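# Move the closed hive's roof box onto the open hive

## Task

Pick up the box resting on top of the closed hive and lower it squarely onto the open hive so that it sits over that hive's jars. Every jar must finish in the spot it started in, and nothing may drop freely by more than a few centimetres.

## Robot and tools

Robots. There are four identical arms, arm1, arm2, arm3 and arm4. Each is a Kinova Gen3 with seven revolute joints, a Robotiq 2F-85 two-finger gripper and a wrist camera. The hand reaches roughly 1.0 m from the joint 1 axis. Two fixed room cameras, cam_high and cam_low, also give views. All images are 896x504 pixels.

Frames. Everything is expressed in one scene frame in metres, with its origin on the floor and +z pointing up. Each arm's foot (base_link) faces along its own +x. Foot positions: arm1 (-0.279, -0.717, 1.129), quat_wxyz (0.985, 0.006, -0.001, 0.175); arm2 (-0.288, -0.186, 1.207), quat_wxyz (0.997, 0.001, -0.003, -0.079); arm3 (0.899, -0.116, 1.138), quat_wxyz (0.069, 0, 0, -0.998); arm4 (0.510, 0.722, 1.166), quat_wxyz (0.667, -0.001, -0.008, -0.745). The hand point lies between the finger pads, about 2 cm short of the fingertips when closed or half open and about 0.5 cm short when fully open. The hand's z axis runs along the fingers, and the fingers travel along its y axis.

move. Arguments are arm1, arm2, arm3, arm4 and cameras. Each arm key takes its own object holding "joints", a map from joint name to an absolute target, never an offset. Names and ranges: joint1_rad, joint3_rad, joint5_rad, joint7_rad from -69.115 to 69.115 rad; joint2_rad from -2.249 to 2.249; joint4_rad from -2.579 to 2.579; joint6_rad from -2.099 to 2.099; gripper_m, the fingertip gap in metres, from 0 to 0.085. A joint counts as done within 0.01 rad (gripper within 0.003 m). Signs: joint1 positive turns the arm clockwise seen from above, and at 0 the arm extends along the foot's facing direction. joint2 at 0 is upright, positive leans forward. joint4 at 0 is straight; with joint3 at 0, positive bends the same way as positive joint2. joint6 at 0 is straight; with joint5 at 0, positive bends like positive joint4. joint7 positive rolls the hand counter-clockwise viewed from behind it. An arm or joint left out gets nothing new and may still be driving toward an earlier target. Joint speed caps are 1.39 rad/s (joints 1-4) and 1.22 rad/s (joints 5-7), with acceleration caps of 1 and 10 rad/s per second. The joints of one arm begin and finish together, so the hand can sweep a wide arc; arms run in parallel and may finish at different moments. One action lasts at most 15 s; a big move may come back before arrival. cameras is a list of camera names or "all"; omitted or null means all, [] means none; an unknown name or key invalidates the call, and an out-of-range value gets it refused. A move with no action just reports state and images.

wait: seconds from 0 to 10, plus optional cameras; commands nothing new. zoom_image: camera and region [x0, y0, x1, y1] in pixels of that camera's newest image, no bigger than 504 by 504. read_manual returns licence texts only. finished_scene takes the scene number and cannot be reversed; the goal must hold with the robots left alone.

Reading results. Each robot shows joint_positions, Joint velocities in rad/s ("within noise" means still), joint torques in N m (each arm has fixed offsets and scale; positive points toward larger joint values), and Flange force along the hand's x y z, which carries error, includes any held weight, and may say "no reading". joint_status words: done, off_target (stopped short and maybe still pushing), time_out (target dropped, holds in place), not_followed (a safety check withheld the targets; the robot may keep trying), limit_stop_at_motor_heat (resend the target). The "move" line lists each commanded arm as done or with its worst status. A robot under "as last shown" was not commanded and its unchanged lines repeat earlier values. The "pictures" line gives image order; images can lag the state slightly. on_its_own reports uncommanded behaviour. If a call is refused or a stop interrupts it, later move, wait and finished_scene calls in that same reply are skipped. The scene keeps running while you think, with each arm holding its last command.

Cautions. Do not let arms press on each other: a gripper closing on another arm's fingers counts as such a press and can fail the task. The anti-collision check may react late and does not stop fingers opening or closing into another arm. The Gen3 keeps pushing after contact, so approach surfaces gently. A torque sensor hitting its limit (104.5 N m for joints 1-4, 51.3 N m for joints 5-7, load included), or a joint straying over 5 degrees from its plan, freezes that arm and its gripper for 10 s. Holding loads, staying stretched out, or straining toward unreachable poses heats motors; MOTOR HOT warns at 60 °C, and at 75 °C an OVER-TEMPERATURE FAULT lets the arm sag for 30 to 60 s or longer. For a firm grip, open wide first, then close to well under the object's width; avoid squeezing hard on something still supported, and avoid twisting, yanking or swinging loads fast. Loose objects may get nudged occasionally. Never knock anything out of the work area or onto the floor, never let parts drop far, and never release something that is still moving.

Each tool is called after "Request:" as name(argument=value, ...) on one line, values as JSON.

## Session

Request:
move(arm1={"joints":{"joint1_rad":0.033,"joint2_rad":0.489,"joint3_rad":0,"joint4_rad":0.9985,"joint5_rad":0,"joint6_rad":1.654,"joint7_rad":-1.89}}, arm3={"joints":{"joint6_rad":1.55}}, cameras=[])

Request:
wait(seconds=0.4)

Scene clock: 3.17 s.
Joint torques (N m): arm1=[-1.19 -17.84 -0.39 -9.42 0.03 0.19 0.12] | arm2=[-0.11 -1.27 -0.71 -8.86 0.01 -0.02 0.06] | arm3=[0.29 -0.44 0.07 -8.02 -0.05 -1.71 0.24] | arm4=[-0.72 -0.82 1.09 -6.94 -0.63 0.34 -0.12]
Motor temperatures (°C): arm1=[33 32 30 28 37 41 45] | arm2=[32 30 30 32 43 43 40] | arm3=[32 32 30 29 43 43 37] | arm4=[34 34 32 29 37 39 48]
Flange force (N): arm1=[-3.1 2.6 2.9] | arm2=[1.6 -2.7 3.8] | arm3=[-2.6 0.6 -4.2] | arm4=[1.5 2.0 -3.6]
move: arm1 done; arm3 done
Joint velocities: within noise
arm1.joint_positions: joint1_rad=+0.033 joint2_rad=+0.489 joint3_rad=+0.000 joint4_rad=+0.998 joint5_rad=+0.000 joint6_rad=+1.654 joint7_rad=-1.890 gripper_m=+0.085
arm1.joint_status: all done
arm1.hand: x=+0.2139 y=-0.5851 z=+1.5021 quat_wxyz=(+0.006, -1.000, +0.000, +0.000) (m; scene frame)
arm2.joint_positions: joint1_rad=+0.249 joint2_rad=-0.319 joint3_rad=-0.091 joint4_rad=+1.424 joint5_rad=-0.003 joint6_rad=+1.946 joint7_rad=+1.318 gripper_m=+0.085
arm2.joint_status: not commanded
arm2.hand: x=-0.1286 y=-0.2587 z=+1.7238 quat_wxyz=(-0.047, -0.281, -0.958, +0.013) (m; scene frame)
arm3.joint_positions: joint1_rad=-0.530 joint2_rad=-0.436 joint3_rad=-0.064 joint4_rad=+1.477 joint5_rad=+0.011 joint6_rad=+1.550 joint7_rad=+1.550 gripper_m=+0.085
arm3.joint_status: all done
arm3.hand: x=+0.6944 y=-0.2705 z=+1.6980 quat_wxyz=(-0.082, -0.902, -0.335, +0.260) (m; scene frame)
arm4.joint_positions: joint1_rad=+0.554 joint2_rad=-0.326 joint3_rad=-0.072 joint4_rad=+1.563 joint5_rad=-0.062 joint6_rad=+2.060 joint7_rad=+1.151 gripper_m=+0.085
arm4.joint_status: not commanded
arm4.hand: x=+0.4392 y=+0.6355 z=+1.6459 quat_wxyz=(+0.030, -0.955, -0.285, -0.074) (m; scene frame)
pictures: none
No camera images: "cameras" was empty.

Scene clock: 3.57 s.
Joint torques (N m): arm1=[-1.24 -17.8 -0.34 -9.57 0.07 0.22 0.17] | arm2=[-0.11 -1.28 -0.71 -8.87 0 -0.02 0.05] | arm3=[0.37 -0.39 0.09 -7.88 -0.05 -1.73 0.23] | arm4=[-0.74 -0.77 1.02 -7 -0.61 0.34 -0.11]
Motor temperatures (°C): arm1=[33 32 30 28 37 41 45] | arm2=[32 30 30 32 43 43 40] | arm3=[32 32 30 29 43 43 37] | arm4=[34 34 32 29 37 39 48]
Flange force (N): arm1=[-4.0 2.9 3.5] | arm2=[1.6 -2.7 3.8] | arm3=[-2.9 0.5 -4.7] | arm4=[1.6 1.8 -3.3]
Joint velocities: within noise
arm1.joint_positions: joint1_rad=+0.033 joint2_rad=+0.489 joint3_rad=+0.000 joint4_rad=+0.998 joint5_rad=+0.000 joint6_rad=+1.654 joint7_rad=-1.890 gripper_m=+0.085
arm1.joint_status: all done
arm1.hand: x=+0.2139 y=-0.5850 z=+1.5021 quat_wxyz=(+0.006, -1.000, +0.000, +0.000) (m; scene frame)
arm2.joint_positions: joint1_rad=+0.249 joint2_rad=-0.319 joint3_rad=-0.091 joint4_rad=+1.424 joint5_rad=-0.003 joint6_rad=+1.946 joint7_rad=+1.318 gripper_m=+0.085
arm2.joint_status: not commanded
arm2.hand: x=-0.1286 y=-0.2587 z=+1.7238 quat_wxyz=(-0.047, -0.281, -0.958, +0.013) (m; scene frame)
arm3.joint_positions: joint1_rad=-0.530 joint2_rad=-0.436 joint3_rad=-0.064 joint4_rad=+1.477 joint5_rad=+0.011 joint6_rad=+1.550 joint7_rad=+1.550 gripper_m=+0.085
arm3.joint_status: all done
arm3.hand: x=+0.6944 y=-0.2705 z=+1.6980 quat_wxyz=(-0.082, -0.902, -0.335, +0.260) (m; scene frame)
arm4.joint_positions: joint1_rad=+0.554 joint2_rad=-0.326 joint3_rad=-0.072 joint4_rad=+1.563 joint5_rad=-0.062 joint6_rad=+2.060 joint7_rad=+1.151 gripper_m=+0.085
arm4.joint_status: not commanded
arm4.hand: x=+0.4392 y=+0.6355 z=+1.6459 quat_wxyz=(+0.030, -0.955, -0.285, -0.074) (m; scene frame)
wait: 0.40 s; at rest by 0.27 s
pictures: arm1_cam_wrist, arm2_cam_wrist, arm3_cam_wrist, arm4_cam_wrist, cam_high, cam_low

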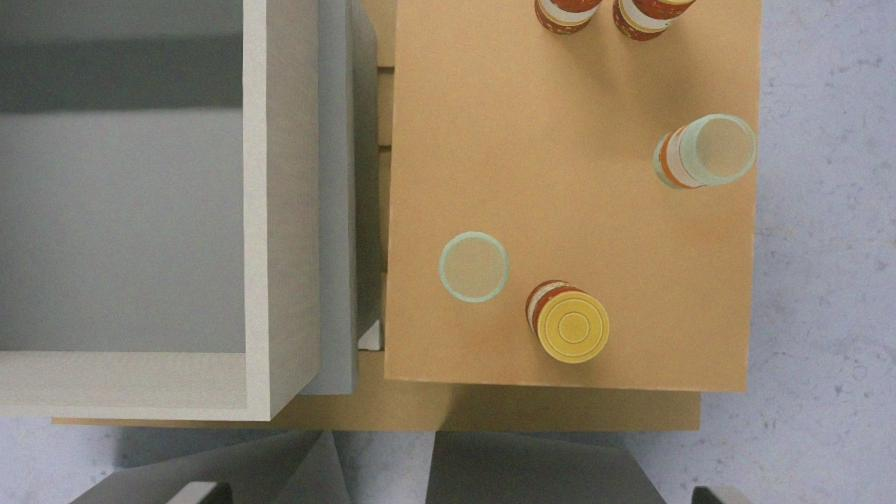

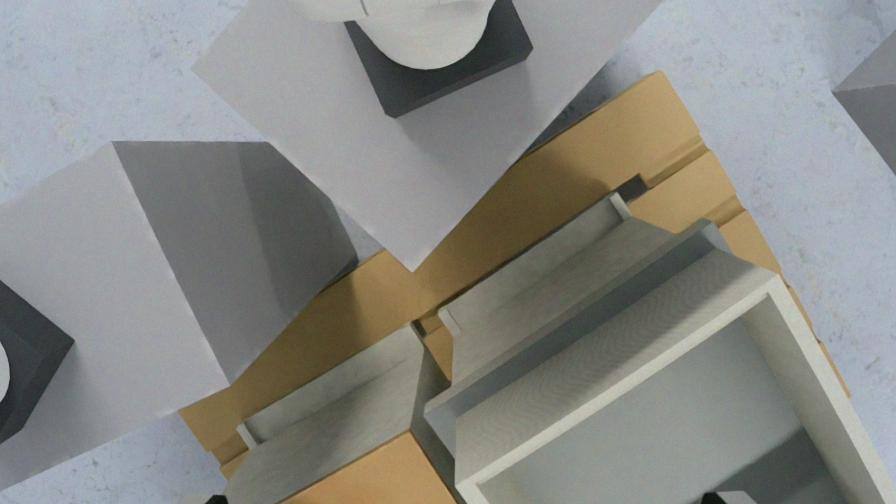

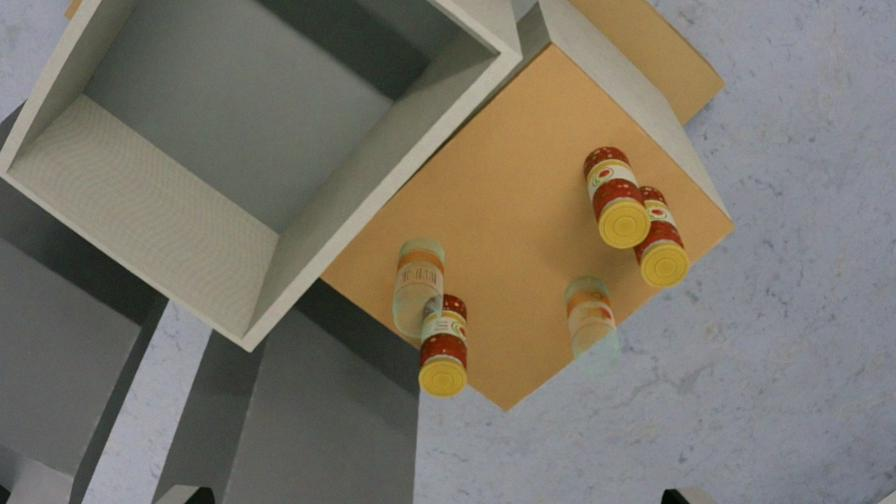

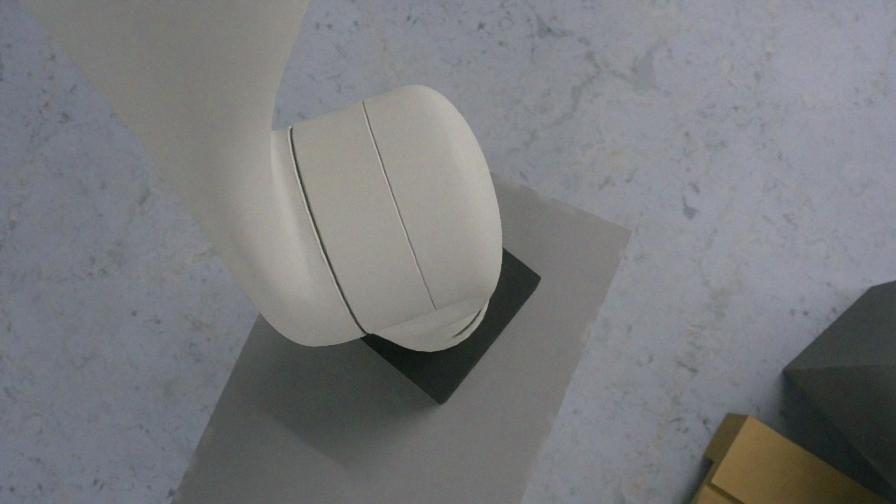

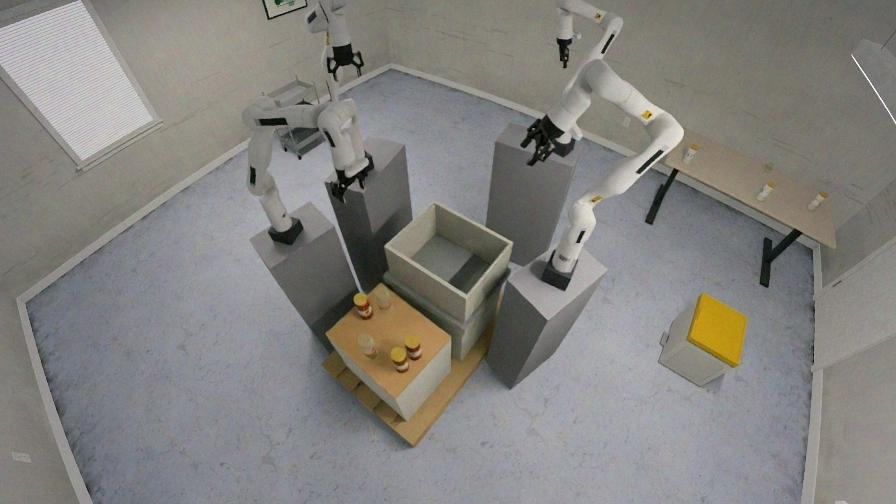

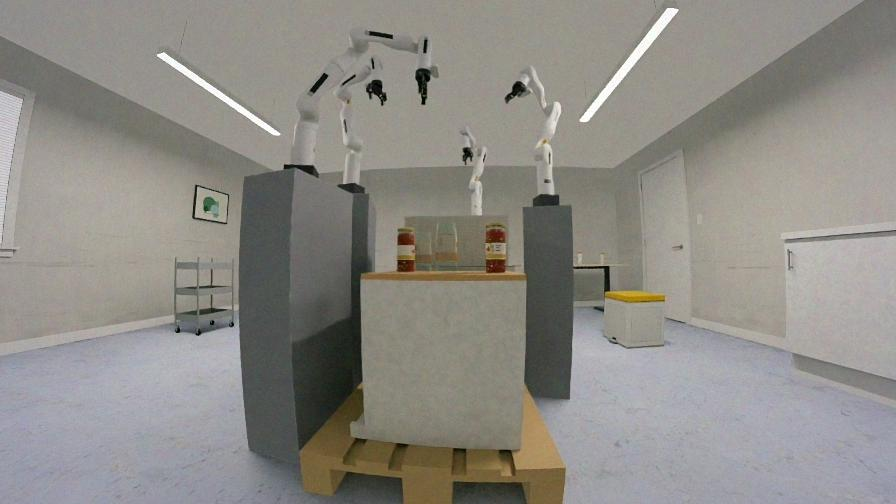

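Request:
move(arm2={"joints":{"joint1_rad":-0.1518,"joint2_rad":1.247,"joint3_rad":0,"joint4_rad":1.8812,"joint5_rad":0,"joint6_rad":0.0134,"joint7_rad":0.018}}, arm3={"joints":{"joint1_rad":-0.233,"joint2_rad":1.0822,"joint3_rad":0,"joint4_rad":2.2451,"joint5_rad":0,"joint6_rad":-0.1857,"joint7_rad":-0.3596}}, cameras=[])

Request:
wait(seconds=0.4, cameras=["arm1_cam_wrist","arm2_cam_wrist","arm3_cam_wrist"])

Scene clock: 42.63 s.
Joint torques (N m): arm1=[-1.24 -17.77 -0.35 -9.37 0.04 0.19 0.14] | arm2=[-0.15 -18.07 -0.41 -0.7 -0.04 0.17 0.05] | arm3=[0.37 -15.65 0.44 2.56 -0.1 -0.29 0.27] | arm4=[-0.71 -0.81 1.01 -7.01 -0.62 0.34 -0.11]
Motor temperatures (°C): arm1=[33 32 30 28 37 41 45] | arm2=[32 30 30 32 43 43 40] | arm3=[32 31 30 29 43 43 37] | arm4=[34 34 32 30 36 39 48]
Flange force (N): arm1=[-3.1 2.7 2.7] | arm2=[-0.1 -2.3 -3.5] | arm3=[2.4 3.5 -0.5] | arm4=[1.5 1.7 -3.3]
move: arm2 done; arm3 done
Joint velocities: within noise
arm1, arm4: as last shown
arm2.joint_positions: joint1_rad=-0.152 joint2_rad=+1.247 joint3_rad=+0.000 joint4_rad=+1.881 joint5_rad=+0.000 joint6_rad=+0.013 joint7_rad=+0.018 gripper_m=+0.085
arm2.joint_status: all done
arm2.hand: x=+0.1166 y=-0.2131 z=+1.0028 quat_wxyz=(-0.002, -0.703, -0.711, -0.003) (m; scene frame)
arm3.joint_positions: joint1_rad=-0.233 joint2_rad=+1.082 joint3_rad=+0.000 joint4_rad=+2.245 joint5_rad=+0.000 joint6_rad=-0.186 joint7_rad=-0.360 gripper_m=+0.085
arm3.joint_status: all done
arm3.hand: x=+0.5978 y=-0.2072 z=+1.0000 quat_wxyz=(-0.001, -0.711, +0.703, +0.000) (m; scene frame)
pictures: none
No camera images: "cameras" was empty.

Scene clock: 43.03 s.
Joint torques (N m): arm1=[-1.25 -17.8 -0.25 -9.47 0.08 0.19 0.1] | arm2=[-0.11 -18.05 -0.4 -0.72 -0.02 0.18 0.08] | arm3=[0.36 -15.62 0.43 2.44 -0.15 -0.31 0.28] | arm4=[-0.64 -0.85 1.06 -7.04 -0.61 0.35 -0.13]
Motor temperatures (°C): arm1=[33 32 30 28 37 41 45] | arm2=[32 30 30 32 43 43 40] | arm3=[32 31 30 29 43 43 37] | arm4=[34 34 32 30 36 39 48]
Flange force (N): arm1=[-3.5 2.8 3.1] | arm2=[0.0 -2.4 -3.5] | arm3=[2.2 3.2 -0.8] | arm4=[1.5 1.9 -3.2]
Joint velocities: within noise
arm1.joint_positions: joint1_rad=+0.033 joint2_rad=+0.489 joint3_rad=+0.000 joint4_rad=+0.998 joint5_rad=+0.000 joint6_rad=+1.654 joint7_rad=-1.890 gripper_m=+0.085
arm1.joint_status: not commanded
arm1.hand: x=+0.2139 y=-0.5850 z=+1.5021 quat_wxyz=(+0.006, -1.000, +0.000, +0.000) (m; scene frame)
arm2.joint_positions: joint1_rad=-0.152 joint2_rad=+1.247 joint3_rad=+0.000 joint4_rad=+1.881 joint5_rad=+0.000 joint6_rad=+0.013 joint7_rad=+0.018 gripper_m=+0.085
arm2.joint_status: all done
arm2.hand: x=+0.1166 y=-0.2131 z=+1.0028 quat_wxyz=(-0.002, -0.703, -0.711, -0.003) (m; scene frame)
arm3.joint_positions: joint1_rad=-0.233 joint2_rad=+1.082 joint3_rad=+0.000 joint4_rad=+2.245 joint5_rad=+0.000 joint6_rad=-0.186 joint7_rad=-0.360 gripper_m=+0.085
arm3.joint_status: all done
arm3.hand: x=+0.5978 y=-0.2072 z=+1.0000 quat_wxyz=(-0.001, -0.711, +0.703, +0.000) (m; scene frame)
arm4.joint_positions: joint1_rad=+0.554 joint2_rad=-0.326 joint3_rad=-0.072 joint4_rad=+1.563 joint5_rad=-0.062 joint6_rad=+2.060 joint7_rad=+1.151 gripper_m=+0.085
arm4.joint_status: not commanded
arm4.hand: x=+0.4392 y=+0.6355 z=+1.6459 quat_wxyz=(+0.030, -0.955, -0.285, -0.074) (m; scene frame)
wait: 0.40 s; at rest by 0.27 s
pictures: arm1_cam_wrist, arm2_cam_wrist, arm3_cam_wrist

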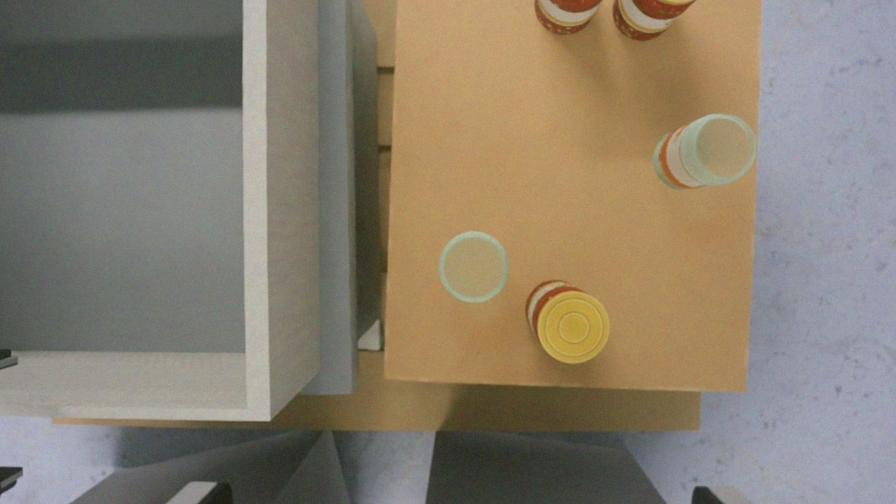

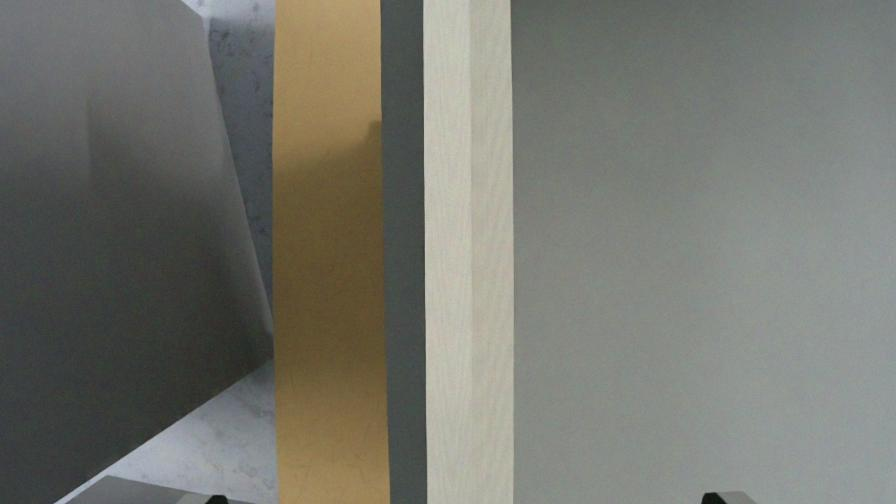

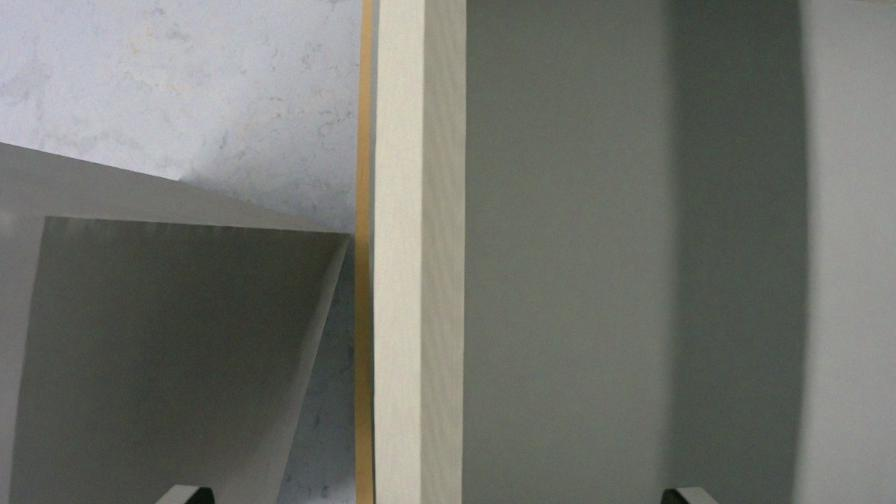

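Request:
move(arm2={"joints":{"joint1_rad":-0.1518,"joint2_rad":1.4126,"joint4_rad":1.7525,"joint6_rad":-0.0235}}, arm3={"joints":{"joint1_rad":-0.2403,"joint2_rad":1.2736,"joint4_rad":2.174,"joint6_rad":-0.306,"joint7_rad":-0.3669}}, cameras=[])

Request:
move(arm2={"joints":{"gripper_m":0.045}}, arm3={"joints":{"gripper_m":0.045}}, cameras=["arm2_cam_wrist","arm3_cam_wrist"])

Request:
move(arm2={"joints":{"gripper_m":0.0}}, arm3={"joints":{"gripper_m":0.0}}, cameras=["arm2_cam_wrist","arm3_cam_wrist","cam_low"])

Scene clock: 59.07 s.
Joint torques (N m): arm1=[-1.21 -17.84 -0.3 -9.39 0.05 0.2 0.1] | arm2=[-0.13 -18.5 -0.4 -0.37 -0.05 0.19 0.06] | arm3=[0.31 -15.96 0.38 3.51 -0.11 -0.2 0.29] | arm4=[-0.74 -0.92 1.12 -7 -0.6 0.3 -0.13]
Motor temperatures (°C): arm1=[33 33 30 28 37 41 45] | arm2=[32 30 30 32 43 43 40] | arm3=[32 32 30 29 43 43 37] | arm4=[34 34 32 30 36 39 48]
Flange force (N): arm1=[-3.0 2.7 2.8] | arm2=[-0.1 -2.2 -3.8] | arm3=[2.0 3.0 -0.1] | arm4=[1.4 2.1 -3.6]
move: arm2 done; arm3 done
Joint velocities: within noise
arm1, arm4: as last shown
arm2.joint_positions: joint1_rad=-0.152 joint2_rad=+1.413 joint3_rad=+0.000 joint4_rad=+1.753 joint5_rad=+0.000 joint6_rad=-0.023 joint7_rad=+0.018 gripper_m=+0.085
arm2.joint_status: all done
arm2.hand: x=+0.1220 y=-0.2130 z=+0.9353 quat_wxyz=(-0.001, -0.703, -0.711, -0.003) (m; scene frame)
arm3.joint_positions: joint1_rad=-0.240 joint2_rad=+1.274 joint3_rad=+0.000 joint4_rad=+2.174 joint5_rad=+0.000 joint6_rad=-0.306 joint7_rad=-0.367 gripper_m=+0.085
arm3.joint_status: all done
arm3.hand: x=+0.6039 y=-0.2073 z=+0.9349 quat_wxyz=(-0.001, -0.711, +0.703, +0.000) (m; scene frame)
pictures: none
No camera images: "cameras" was empty.

Scene clock: 60.00 s.
Joint torques (N m): arm1=[-1.17 -17.76 -0.27 -9.4 0.11 0.17 0.14] | arm2=[-0.12 -18.5 -0.36 -0.35 -0.03 0.2 0.07] | arm3=[0.33 -16.01 0.54 3.54 -0.11 -0.25 0.22] | arm4=[-0.67 -0.76 1.02 -7.07 -0.58 0.32 -0.13]
Motor temperatures (°C): arm1=[33 33 30 28 37 41 45] | arm2=[32 30 30 32 43 43 40] | arm3=[32 32 30 29 43 43 37] | arm4=[34 34 32 30 36 39 48]
Flange force (N): arm1=[-3.3 2.6 2.8] | arm2=[-0.1 -2.2 -3.8] | arm3=[2.1 3.2 0.1] | arm4=[1.7 1.7 -3.0]
move: arm2 done; arm3 done
Joint velocities: within noise
arm1, arm4: as last shown
arm2.joint_positions: joint1_rad=-0.152 joint2_rad=+1.413 joint3_rad=+0.000 joint4_rad=+1.753 joint5_rad=+0.000 joint6_rad=-0.023 joint7_rad=+0.018 gripper_m=+0.045
arm2.joint_status: all done
arm2.hand: x=+0.1220 y=-0.2130 z=+0.9353 quat_wxyz=(-0.001, -0.703, -0.711, -0.003) (m; scene frame)
arm3.joint_positions: joint1_rad=-0.240 joint2_rad=+1.274 joint3_rad=+0.000 joint4_rad=+2.174 joint5_rad=+0.000 joint6_rad=-0.306 joint7_rad=-0.367 gripper_m=+0.045
arm3.joint_status: all done
arm3.hand: x=+0.6039 y=-0.2073 z=+0.9349 quat_wxyz=(-0.001, -0.711, +0.703, +0.000) (m; scene frame)
pictures: arm2_cam_wrist, arm3_cam_wrist

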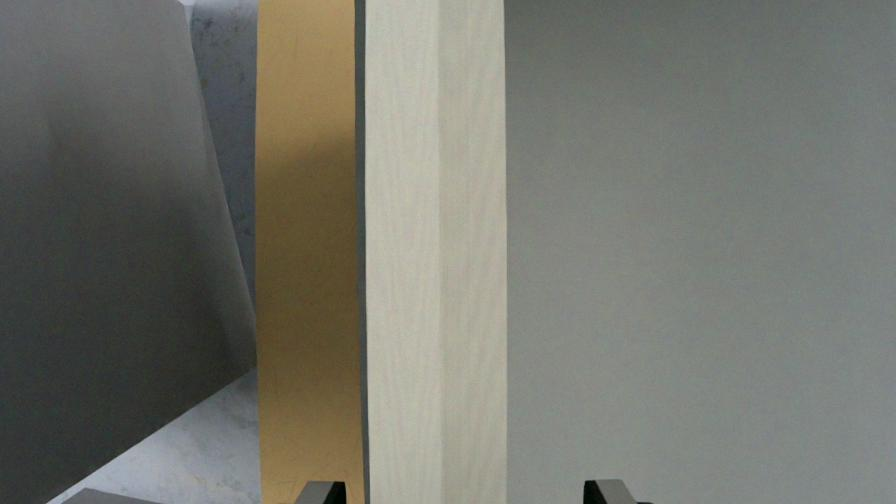

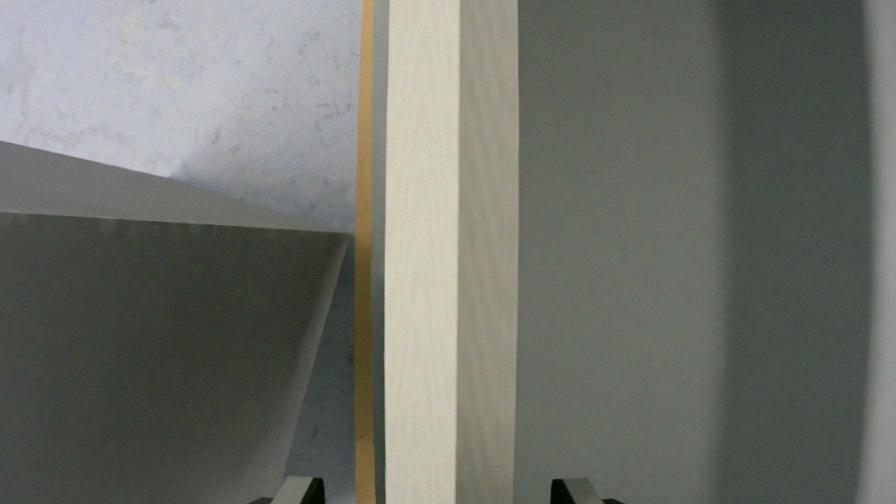

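Scene clock: 60.83 s.
Joint torques (N m): arm1=[-1.22 -17.81 -0.31 -9.47 0.05 0.2 0.12] | arm2=[-0.67 -19.41 -0.86 -13.9 -0.08 -6.1 0.01] | arm3=[0.38 -7.88 0.2 2.83 0.26 1.2 0.54] | arm4=[-0.64 -0.83 1.05 -6.94 -0.63 0.35 -0.14]
Motor temperatures (°C): arm1=[33 33 30 28 37 41 45] | arm2=[32 30 30 32 43 43 40] | arm3=[32 32 30 29 43 43 37] | arm4=[34 34 32 30 36 39 48]
Flange force (N): arm1=[-3.5 2.8 3.1] | arm2=[0.2 -24.6 -30.6] | arm3=[3.1 2.5 -21.8] | arm4=[1.4 1.8 -3.5]
move: arm2 off_target; arm3 off_target
Joint velocities: within noise
arm1, arm4: as last shown
arm2.joint_positions: joint1_rad=-0.152 joint2_rad=+1.413 joint3_rad=+0.000 joint4_rad=+1.753 joint5_rad=+0.000 joint6_rad=-0.023 joint7_rad=+0.018 gripper_m=+0.017
arm2.joint_status: gripper_m off_target (ended at +0.017, target +0.000)
arm2.hand: x=+0.1219 y=-0.2130 z=+0.9353 quat_wxyz=(-0.001, -0.703, -0.711, -0.003) (m; scene frame)
arm3.joint_positions: joint1_rad=-0.240 joint2_rad=+1.274 joint3_rad=+0.000 joint4_rad=+2.174 joint5_rad=+0.000 joint6_rad=-0.306 joint7_rad=-0.367 gripper_m=+0.017
arm3.joint_status: gripper_m off_target (ended at +0.017, target +0.000)
arm3.hand: x=+0.6039 y=-0.2073 z=+0.9349 quat_wxyz=(-0.001, -0.711, +0.703, +0.000) (m; scene frame)
pictures: arm2_cam_wrist, arm3_cam_wrist, cam_low

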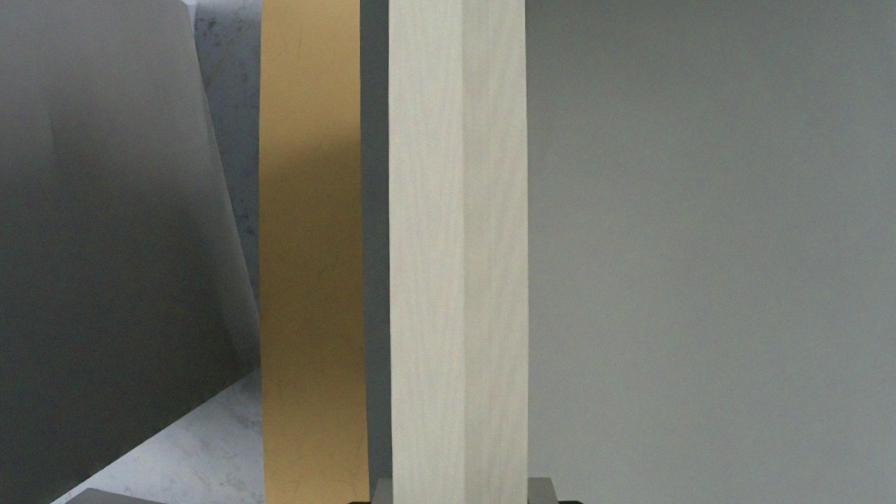

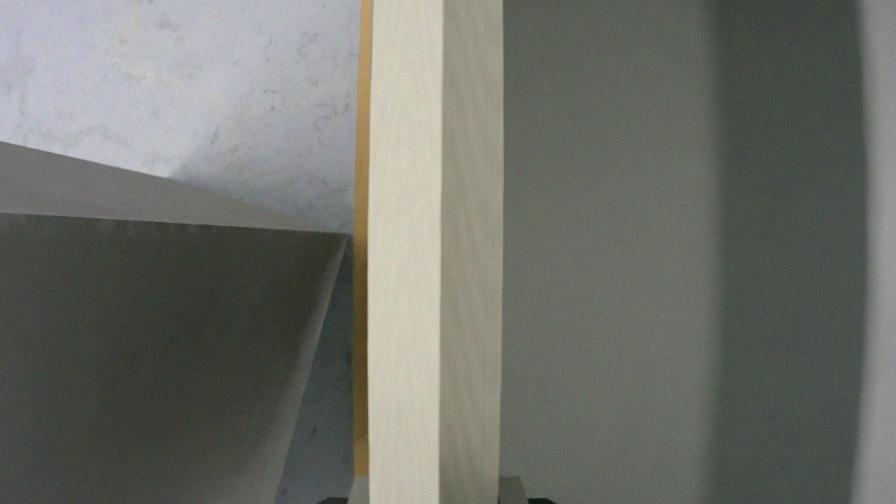

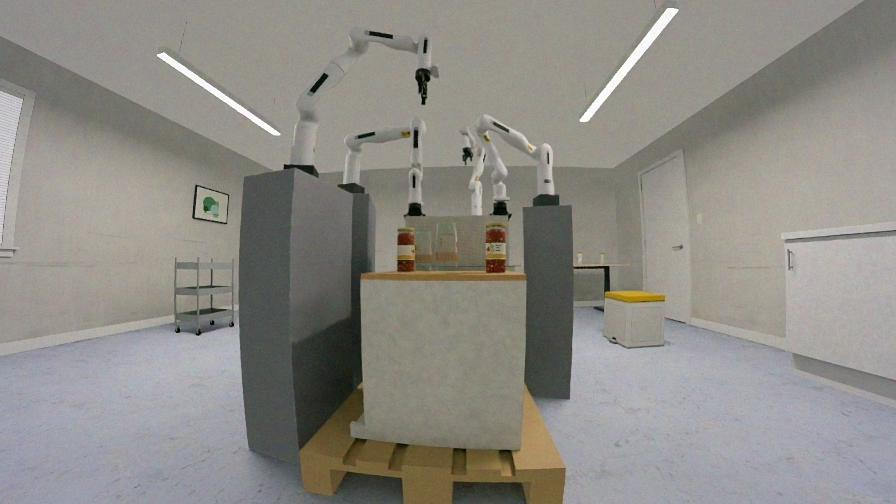

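Request:
move(arm1={"joints":{"joint1_rad":2.0,"joint2_rad":0.3,"joint4_rad":1.6,"joint6_rad":1.0}}, arm2={"joints":{"joint2_rad":1.1778,"joint4_rad":1.9018,"joint6_rad":0.062}}, arm3={"joints":{"joint2_rad":0.9935,"joint4_rad":2.2919,"joint6_rad":-0.1438}}, cameras=["cam_low"])

Request:
move(arm2={"joints":{"joint2_rad":0.9484,"joint4_rad":1.9809,"joint6_rad":0.2123}}, arm3={"joints":{"joint2_rad":0.7035,"joint4_rad":2.3251,"joint6_rad":0.113}}, cameras=["cam_low"])

Request:
move(arm2={"joints":{"joint1_rad":0.0807,"joint2_rad":0.9572,"joint4_rad":1.9307,"joint6_rad":0.2537,"joint7_rad":0.2439}}, arm3={"joints":{"joint1_rad":-0.499,"joint2_rad":0.7285,"joint4_rad":2.1749,"joint6_rad":0.2382,"joint7_rad":-0.6324}}, cameras=["cam_low"])

Scene clock: 106.13 s.
Joint torques (N m): arm1=[-1.01 -14.88 -0.32 -9.61 0.13 -0.48 0.14] | arm2=[-0.1 -29.74 0.41 -5.05 -0.16 -1.59 -0.07] | arm3=[0.46 -19.85 0.28 1.52 0.15 -0.09 0.45] | arm4=[-0.68 -0.82 1.01 -7 -0.59 0.31 -0.1]
Motor temperatures (°C): arm1=[33 33 30 28 37 41 45] | arm2=[32 31 30 33 42 43 40] | arm3=[32 32 30 29 43 43 37] | arm4=[34 34 32 30 36 39 48]
Flange force (N): arm1=[-2.2 2.8 1.2] | arm2=[0.2 -7.9 19.1] | arm3=[1.9 -1.6 13.8] | arm4=[1.6 1.8 -3.4]
move: arm1 done; arm2 done; arm3 done
Joint velocities: within noise
arm1.joint_positions: joint1_rad=+2.000 joint2_rad=+0.300 joint3_rad=+0.000 joint4_rad=+1.600 joint5_rad=+0.000 joint6_rad=+1.000 joint7_rad=-1.890 gripper_m=+0.085
arm1.joint_status: all done
arm1.hand: x=-0.3421 y=-1.2135 z=+1.4060 quat_wxyz=(-0.071, -0.550, +0.827, -0.090) (m; scene frame)
arm2.joint_positions: joint1_rad=-0.152 joint2_rad=+1.178 joint3_rad=+0.000 joint4_rad=+1.902 joint5_rad=+0.000 joint6_rad=+0.062 joint7_rad=+0.018 gripper_m=+0.017
arm2.joint_status: all done
arm2.hand: x=+0.1215 y=-0.2132 z=+1.0307 quat_wxyz=(-0.001, -0.703, -0.711, -0.003) (m; scene frame)
arm3.joint_positions: joint1_rad=-0.240 joint2_rad=+0.993 joint3_rad=+0.000 joint4_rad=+2.292 joint5_rad=+0.000 joint6_rad=-0.144 joint7_rad=-0.367 gripper_m=+0.017
arm3.joint_status: all done
arm3.hand: x=+0.6040 y=-0.2072 z=+1.0300 quat_wxyz=(-0.001, -0.711, +0.703, +0.000) (m; scene frame)
arm4: as last shown
pictures: cam_low

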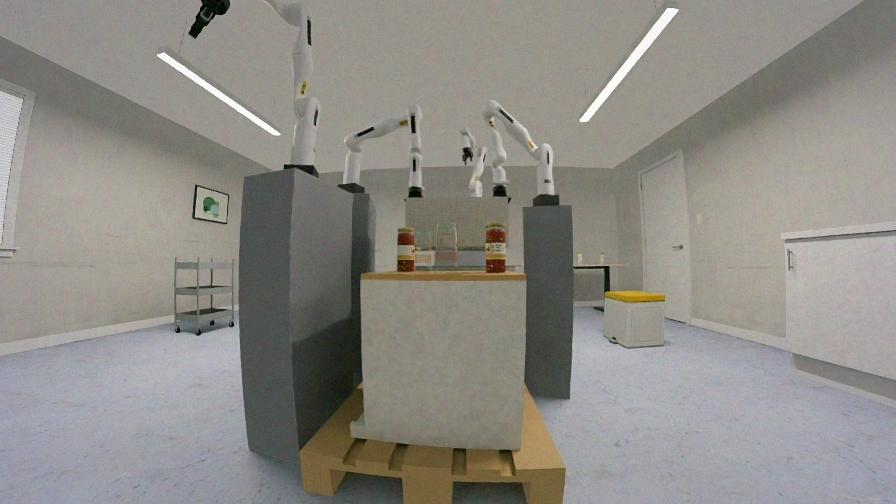

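Scene clock: 107.53 s.
Joint torques (N m): arm1=[-1.03 -14.79 -0.24 -9.6 0.13 -0.49 0.15] | arm2=[-0.09 -29.58 0.28 -8.62 -0.14 -2.18 -0.13] | arm3=[0.69 -17.46 0.44 -2.1 -0.06 -0.06 0.4] | arm4=[-0.68 -0.91 1.07 -6.98 -0.6 0.32 -0.11]
Motor temperatures (°C): arm1=[33 33 30 28 37 41 45] | arm2=[32 31 30 33 42 43 40] | arm3=[32 32 30 29 43 43 37] | arm4=[34 34 32 30 36 39 48]
Flange force (N): arm1=[-2.4 2.8 1.0] | arm2=[0.4 -10.1 20.9] | arm3=[2.3 -3.0 11.5] | arm4=[1.4 2.0 -3.6]
move: arm2 done; arm3 done
Joint velocities: within noise
arm1, arm4: as last shown
arm2.joint_positions: joint1_rad=-0.152 joint2_rad=+0.948 joint3_rad=+0.000 joint4_rad=+1.981 joint5_rad=+0.000 joint6_rad=+0.212 joint7_rad=+0.018 gripper_m=+0.017
arm2.joint_status: all done
arm2.hand: x=+0.1209 y=-0.2133 z=+1.1213 quat_wxyz=(-0.002, -0.703, -0.711, -0.003) (m; scene frame)
arm3.joint_positions: joint1_rad=-0.240 joint2_rad=+0.703 joint3_rad=+0.000 joint4_rad=+2.325 joint5_rad=+0.000 joint6_rad=+0.113 joint7_rad=-0.367 gripper_m=+0.017
arm3.joint_status: all done
arm3.hand: x=+0.6040 y=-0.2072 z=+1.1200 quat_wxyz=(-0.001, -0.711, +0.703, +0.000) (m; scene frame)
pictures: cam_low

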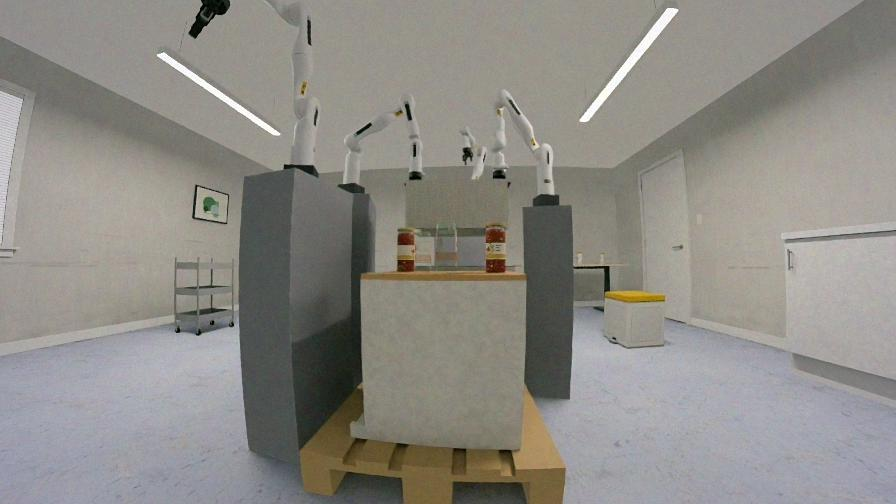

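Scene clock: 108.87 s.
Joint torques (N m): arm1=[-1.01 -14.82 -0.3 -9.57 0.1 -0.51 0.15] | arm2=[-2.31 -34.13 -2.54 -16.58 -0.55 -5.64 -0.21] | arm3=[4.15 -22.55 4.76 -9.26 0.54 -2.93 0.4] | arm4=[-0.73 -0.76 1.1 -6.99 -0.62 0.28 -0.11]
Motor temperatures (°C): arm1=[33 33 30 28 37 41 45] | arm2=[32 31 30 33 42 43 40] | arm3=[32 32 30 29 43 43 37] | arm4=[34 34 32 30 36 39 48]
Flange force (N): arm1=[-2.2 2.7 0.9] | arm2=[1.4 -23.7 19.7] | arm3=[4.4 -16.6 12.3] | arm4=[1.8 2.0 -3.5]
move: arm2 done; arm3 done
Joint velocities: within noise
arm1, arm4: as last shown
arm2.joint_positions: joint1_rad=+0.081 joint2_rad=+0.957 joint3_rad=+0.000 joint4_rad=+1.931 joint5_rad=+0.000 joint6_rad=+0.254 joint7_rad=+0.244 gripper_m=+0.017
arm2.joint_status: all done
arm2.hand: x=+0.1180 y=-0.3101 z=+1.1211 quat_wxyz=(-0.002, -0.705, -0.709, -0.003) (m; scene frame)
arm3.joint_positions: joint1_rad=-0.499 joint2_rad=+0.729 joint3_rad=+0.000 joint4_rad=+2.175 joint5_rad=+0.000 joint6_rad=+0.238 joint7_rad=-0.632 gripper_m=+0.017
arm3.joint_status: all done
arm3.hand: x=+0.5995 y=-0.3074 z=+1.1200 quat_wxyz=(-0.001, -0.709, +0.705, +0.000) (m; scene frame)
pictures: cam_low

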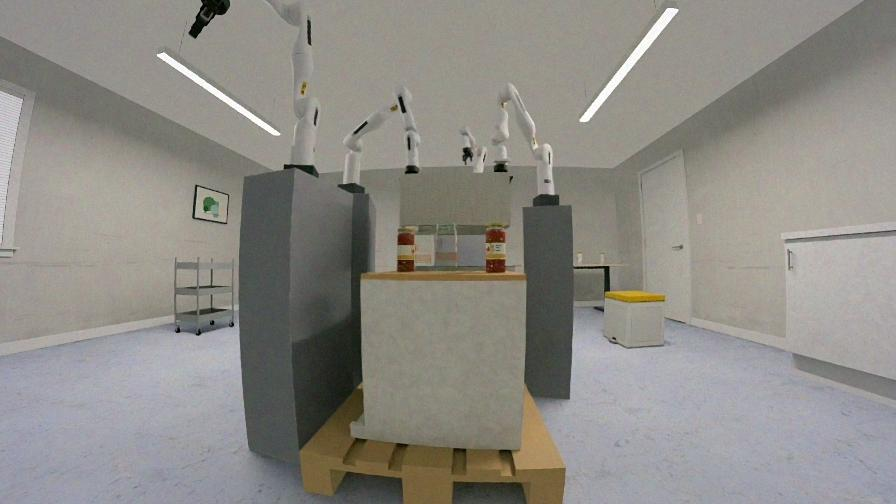

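Request:
move(arm2={"joints":{"joint1_rad":0.2912,"joint2_rad":0.9821,"joint4_rad":1.8123,"joint6_rad":0.3472,"joint7_rad":0.4476}}, arm3={"joints":{"joint1_rad":-0.6847,"joint2_rad":0.7842,"joint4_rad":1.9559,"joint6_rad":0.4015,"joint7_rad":-0.8249}}, cameras=["cam_low"])

Request:
move(arm2={"joints":{"joint1_rad":0.4684,"joint2_rad":1.0312,"joint4_rad":1.626,"joint6_rad":0.4844,"joint7_rad":0.618}}, arm3={"joints":{"joint1_rad":-0.8152,"joint2_rad":0.874,"joint4_rad":1.6795,"joint6_rad":0.5881,"joint7_rad":-0.9622}}, cameras=["cam_low"])

Request:
move(arm2={"joints":{"joint1_rad":0.6108,"joint2_rad":1.1117,"joint4_rad":1.3703,"joint6_rad":0.6596,"joint7_rad":0.7536}}, arm3={"joints":{"joint1_rad":-0.9088,"joint2_rad":1.0028,"joint4_rad":1.3335,"joint6_rad":0.8053,"joint7_rad":-1.0626}}, cameras=["cam_low"])

Request:
move(arm2={"joints":{"joint1_rad":0.7242,"joint2_rad":1.239,"joint4_rad":1.0177,"joint6_rad":0.8849,"joint7_rad":0.8602}}, arm3={"joints":{"joint1_rad":-0.9778,"joint2_rad":1.1954,"joint4_rad":0.8577,"joint6_rad":1.0885,"joint7_rad":-1.1384}}, cameras=["cam_low","cam_high","arm2_cam_wrist","arm3_cam_wrist"])

Request:
zoom_image(camera="cam_low", region=[340, 130, 540, 290])

Request:
zoom_image(camera="cam_high", region=[290, 200, 470, 420])

Scene clock: 127.83 s.
Joint torques (N m): arm1=[-1.03 -14.76 -0.3 -9.56 0.06 -0.5 0.14] | arm2=[-4.3 -36.07 -4.95 -18.22 -1.14 -5.91 -0.3] | arm3=[6.72 -26.07 7.09 -10.93 1.32 -3.06 0.43] | arm4=[-0.71 -0.79 1.05 -6.99 -0.58 0.32 -0.11]
Motor temperatures (°C): arm1=[33 34 30 29 37 41 45] | arm2=[32 32 30 33 42 43 40] | arm3=[32 32 30 29 43 43 37] | arm4=[34 34 32 30 36 39 48]
Flange force (N): arm1=[-2.3 2.7 0.9] | arm2=[2.9 -25.4 19.4] | arm3=[4.9 -19.4 13.2] | arm4=[1.7 1.9 -3.4]
move: arm2 done; arm3 done
Joint velocities: within noise
arm1, arm4: as last shown
arm2.joint_positions: joint1_rad=+0.291 joint2_rad=+0.982 joint3_rad=+0.000 joint4_rad=+1.812 joint5_rad=+0.000 joint6_rad=+0.347 joint7_rad=+0.448 gripper_m=+0.017
arm2.joint_status: all done
arm2.hand: x=+0.1138 y=-0.4067 z=+1.1210 quat_wxyz=(-0.002, -0.708, -0.706, -0.003) (m; scene frame)
arm3.joint_positions: joint1_rad=-0.685 joint2_rad=+0.784 joint3_rad=+0.000 joint4_rad=+1.956 joint5_rad=+0.000 joint6_rad=+0.401 joint7_rad=-0.825 gripper_m=+0.017
arm3.joint_status: all done
arm3.hand: x=+0.5952 y=-0.4076 z=+1.1202 quat_wxyz=(-0.001, -0.706, +0.708, +0.000) (m; scene frame)
pictures: cam_low

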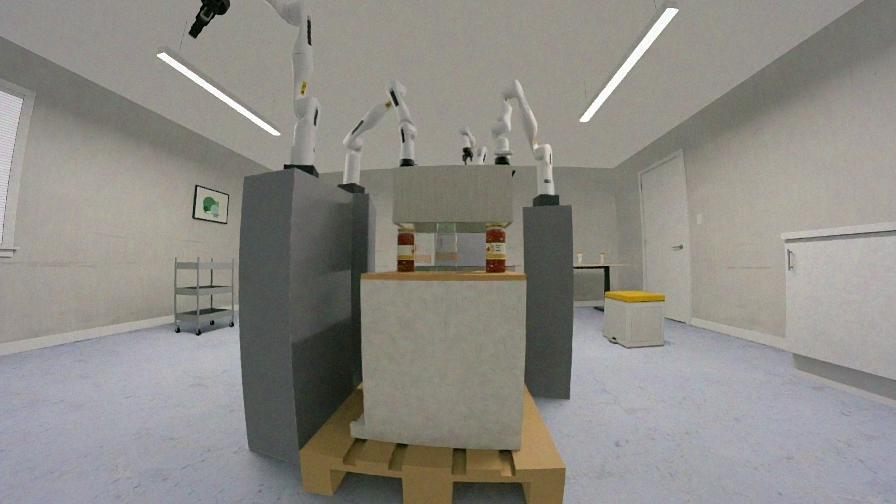

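Scene clock: 129.20 s.
Joint torques (N m): arm1=[-0.98 -14.84 -0.35 -9.57 0.09 -0.5 0.16] | arm2=[-5.75 -37.65 -6.61 -18.05 -1.85 -4.99 -0.32] | arm3=[8.32 -29.05 8.17 -10.92 1.82 -2.24 0.35] | arm4=[-0.69 -0.76 1.04 -7.01 -0.62 0.34 -0.09]
Motor temperatures (°C): arm1=[33 34 30 29 37 41 45] | arm2=[32 32 30 33 42 43 40] | arm3=[32 32 30 29 43 43 37] | arm4=[34 34 32 30 36 39 48]
Flange force (N): arm1=[-2.2 2.6 1.0] | arm2=[3.9 -23.7 19.5] | arm3=[5.7 -17.6 13.4] | arm4=[1.7 1.9 -3.2]
move: arm2 done; arm3 done
Joint velocities: within noise
arm1: as last shown
arm2.joint_positions: joint1_rad=+0.468 joint2_rad=+1.031 joint3_rad=+0.000 joint4_rad=+1.626 joint5_rad=+0.000 joint6_rad=+0.484 joint7_rad=+0.618 gripper_m=+0.017
arm2.joint_status: all done
arm2.hand: x=+0.1093 y=-0.5035 z=+1.1208 quat_wxyz=(-0.001, -0.710, -0.704, -0.003) (m; scene frame)
arm3.joint_positions: joint1_rad=-0.815 joint2_rad=+0.874 joint3_rad=+0.000 joint4_rad=+1.679 joint5_rad=+0.000 joint6_rad=+0.588 joint7_rad=-0.962 gripper_m=+0.017
arm3.joint_status: all done
arm3.hand: x=+0.5910 y=-0.5075 z=+1.1202 quat_wxyz=(-0.001, -0.704, +0.710, +0.000) (m; scene frame)
arm4.joint_positions: joint1_rad=+0.554 joint2_rad=-0.326 joint3_rad=-0.072 joint4_rad=+1.563 joint5_rad=-0.062 joint6_rad=+2.060 joint7_rad=+1.151 gripper_m=+0.085
arm4.joint_status: not commanded
arm4.hand: x=+0.4392 y=+0.6355 z=+1.6459 quat_wxyz=(+0.030, -0.955, -0.285, -0.074) (m; scene frame)
pictures: cam_low

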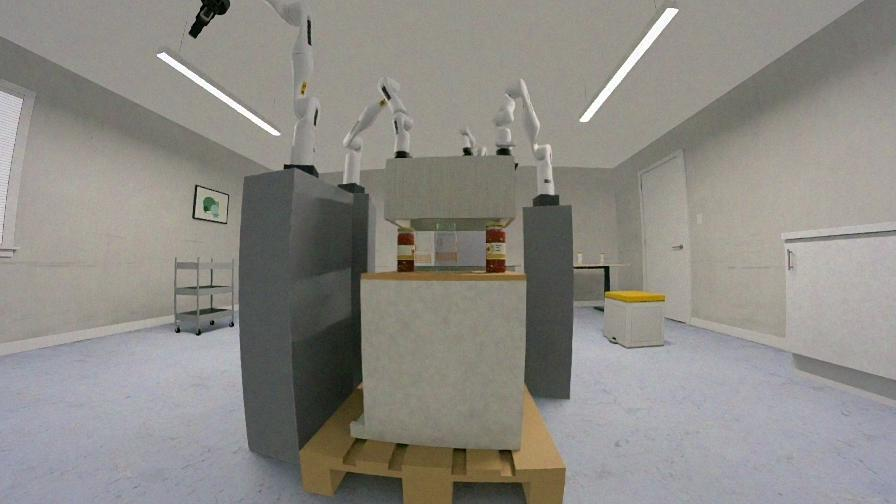

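Scene clock: 130.70 s.
Joint torques (N m): arm1=[-1 -14.82 -0.31 -9.62 0.06 -0.5 0.13] | arm2=[-7.65 -40.53 -7.97 -19.01 -2.64 -4.53 -0.19] | arm3=[10.09 -33.06 8.62 -12.22 2.53 -2.08 0.42] | arm4=[-0.64 -0.77 1.05 -6.96 -0.63 0.36 -0.17]
Motor temperatures (°C): arm1=[33 34 30 29 37 41 45] | arm2=[32 32 30 33 42 43 40] | arm3=[32 32 30 29 43 43 37] | arm4=[34 34 32 30 36 39 48]
Flange force (N): arm1=[-2.4 2.8 1.1] | arm2=[5.2 -23.7 19.6] | arm3=[6.1 -17.4 13.4] | arm4=[1.5 1.7 -3.4]
move: arm2 done; arm3 done
Joint velocities: within noise
arm1, arm4: as last shown
arm2.joint_positions: joint1_rad=+0.611 joint2_rad=+1.112 joint3_rad=+0.000 joint4_rad=+1.370 joint5_rad=+0.000 joint6_rad=+0.660 joint7_rad=+0.754 gripper_m=+0.017
arm2.joint_status: all done
arm2.hand: x=+0.1051 y=-0.6000 z=+1.1206 quat_wxyz=(-0.002, -0.713, -0.702, -0.003) (m; scene frame)
arm3.joint_positions: joint1_rad=-0.909 joint2_rad=+1.003 joint3_rad=+0.000 joint4_rad=+1.333 joint5_rad=+0.000 joint6_rad=+0.805 joint7_rad=-1.063 gripper_m=+0.017
arm3.joint_status: all done
arm3.hand: x=+0.5868 y=-0.6075 z=+1.1204 quat_wxyz=(-0.001, -0.702, +0.713, +0.000) (m; scene frame)
pictures: cam_low

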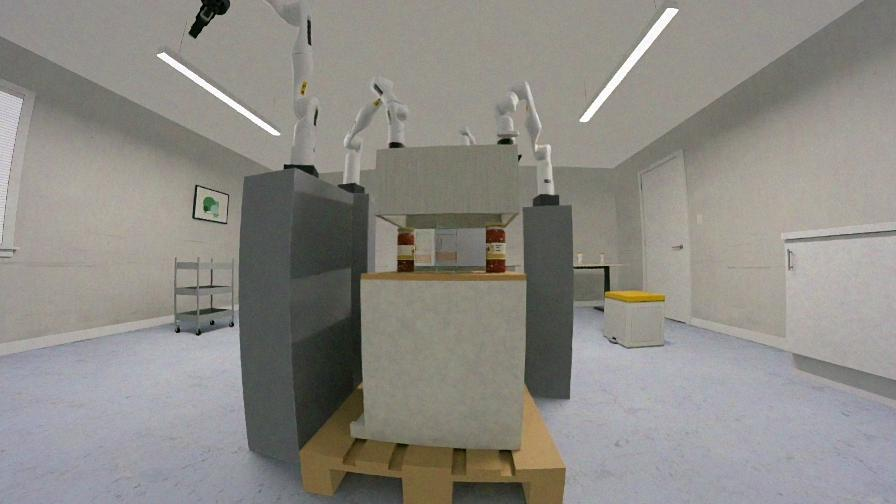

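Scene clock: 132.40 s.
Joint torques (N m): arm1=[-1.01 -14.81 -0.32 -9.59 0.09 -0.51 0.14] | arm2=[-9.15 -43.86 -8.24 -20.09 -3.5 -4.05 -0.15] | arm3=[11.82 -37.34 7.95 -13.28 3.11 -1.78 0.4] | arm4=[-0.69 -0.85 1.02 -6.96 -0.65 0.35 -0.12]
Motor temperatures (°C): arm1=[33 34 30 29 37 41 45] | arm2=[32 32 30 33 42 43 40] | arm3=[33 32 30 29 43 43 37] | arm4=[34 34 32 30 36 39 48]
Flange force (N): arm1=[-2.3 2.7 1.0] | arm2=[7.8 -24.3 19.5] | arm3=[8.7 -16.0 13.7] | arm4=[1.4 1.8 -3.5]
move: arm2 done; arm3 done
Joint velocities: within noise
arm1, arm4: as last shown
arm2.joint_positions: joint1_rad=+0.724 joint2_rad=+1.239 joint3_rad=+0.000 joint4_rad=+1.018 joint5_rad=+0.000 joint6_rad=+0.885 joint7_rad=+0.860 gripper_m=+0.017
arm2.joint_status: all done
arm2.hand: x=+0.1010 y=-0.6967 z=+1.1204 quat_wxyz=(-0.001, -0.715, -0.699, -0.003) (m; scene frame)
arm3.joint_positions: joint1_rad=-0.978 joint2_rad=+1.195 joint3_rad=+0.000 joint4_rad=+0.858 joint5_rad=+0.000 joint6_rad=+1.088 joint7_rad=-1.138 gripper_m=+0.017
arm3.joint_status: all done
arm3.hand: x=+0.5825 y=-0.7075 z=+1.1204 quat_wxyz=(-0.001, -0.699, +0.715, +0.000) (m; scene frame)
pictures: arm2_cam_wrist, arm3_cam_wrist, cam_high, cam_low

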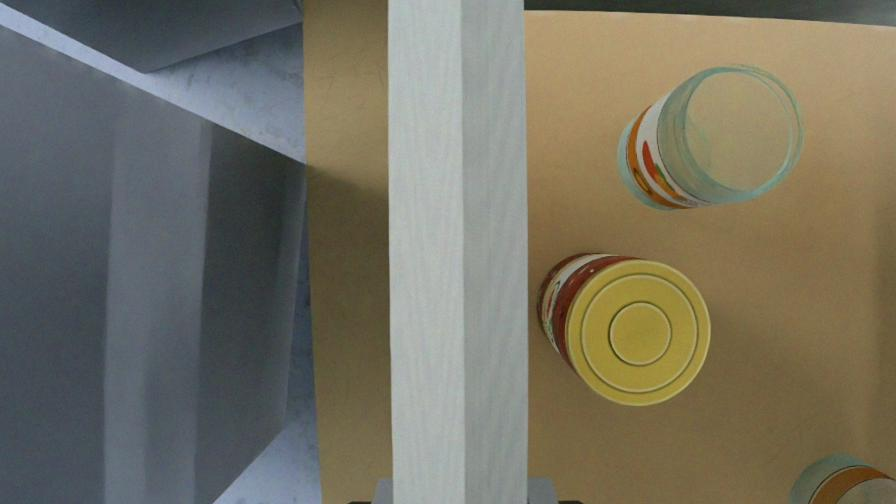

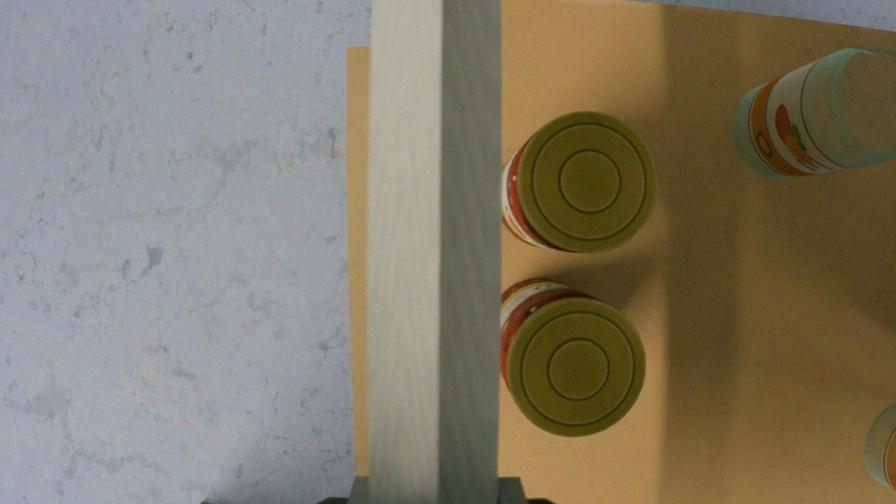

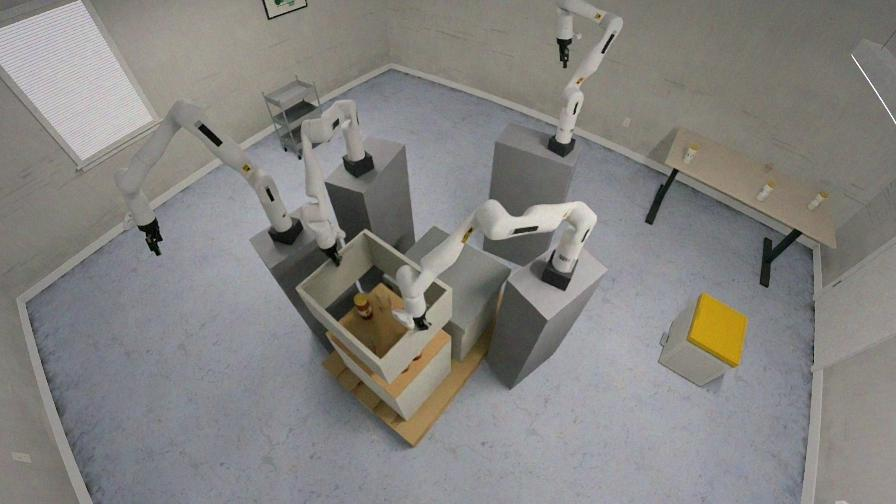

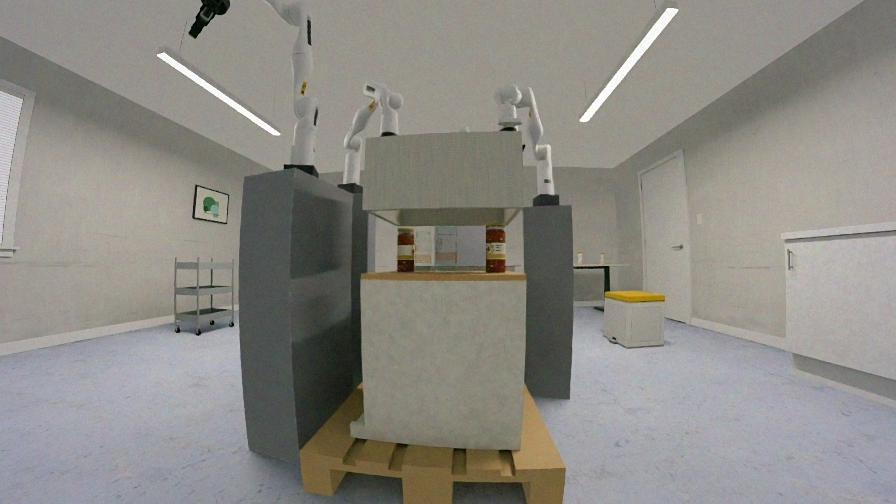

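Scaled by 2.520 from the camera's 896x504 image, which has a finer 1280x720 frame.

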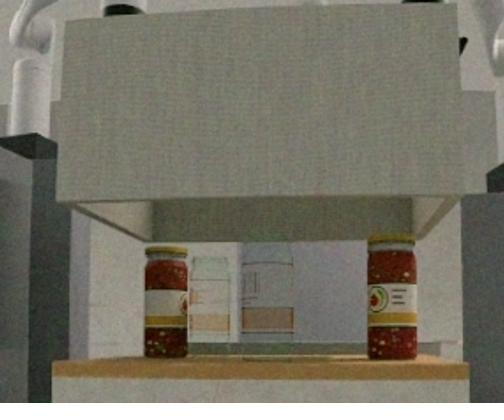

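Scaled by 2.291 from the camera's 896x504 image, which has a finer 1280x720 frame.

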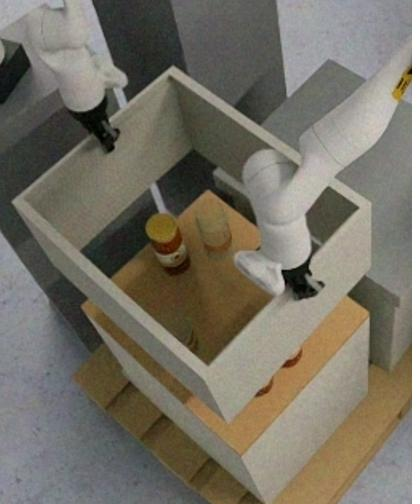

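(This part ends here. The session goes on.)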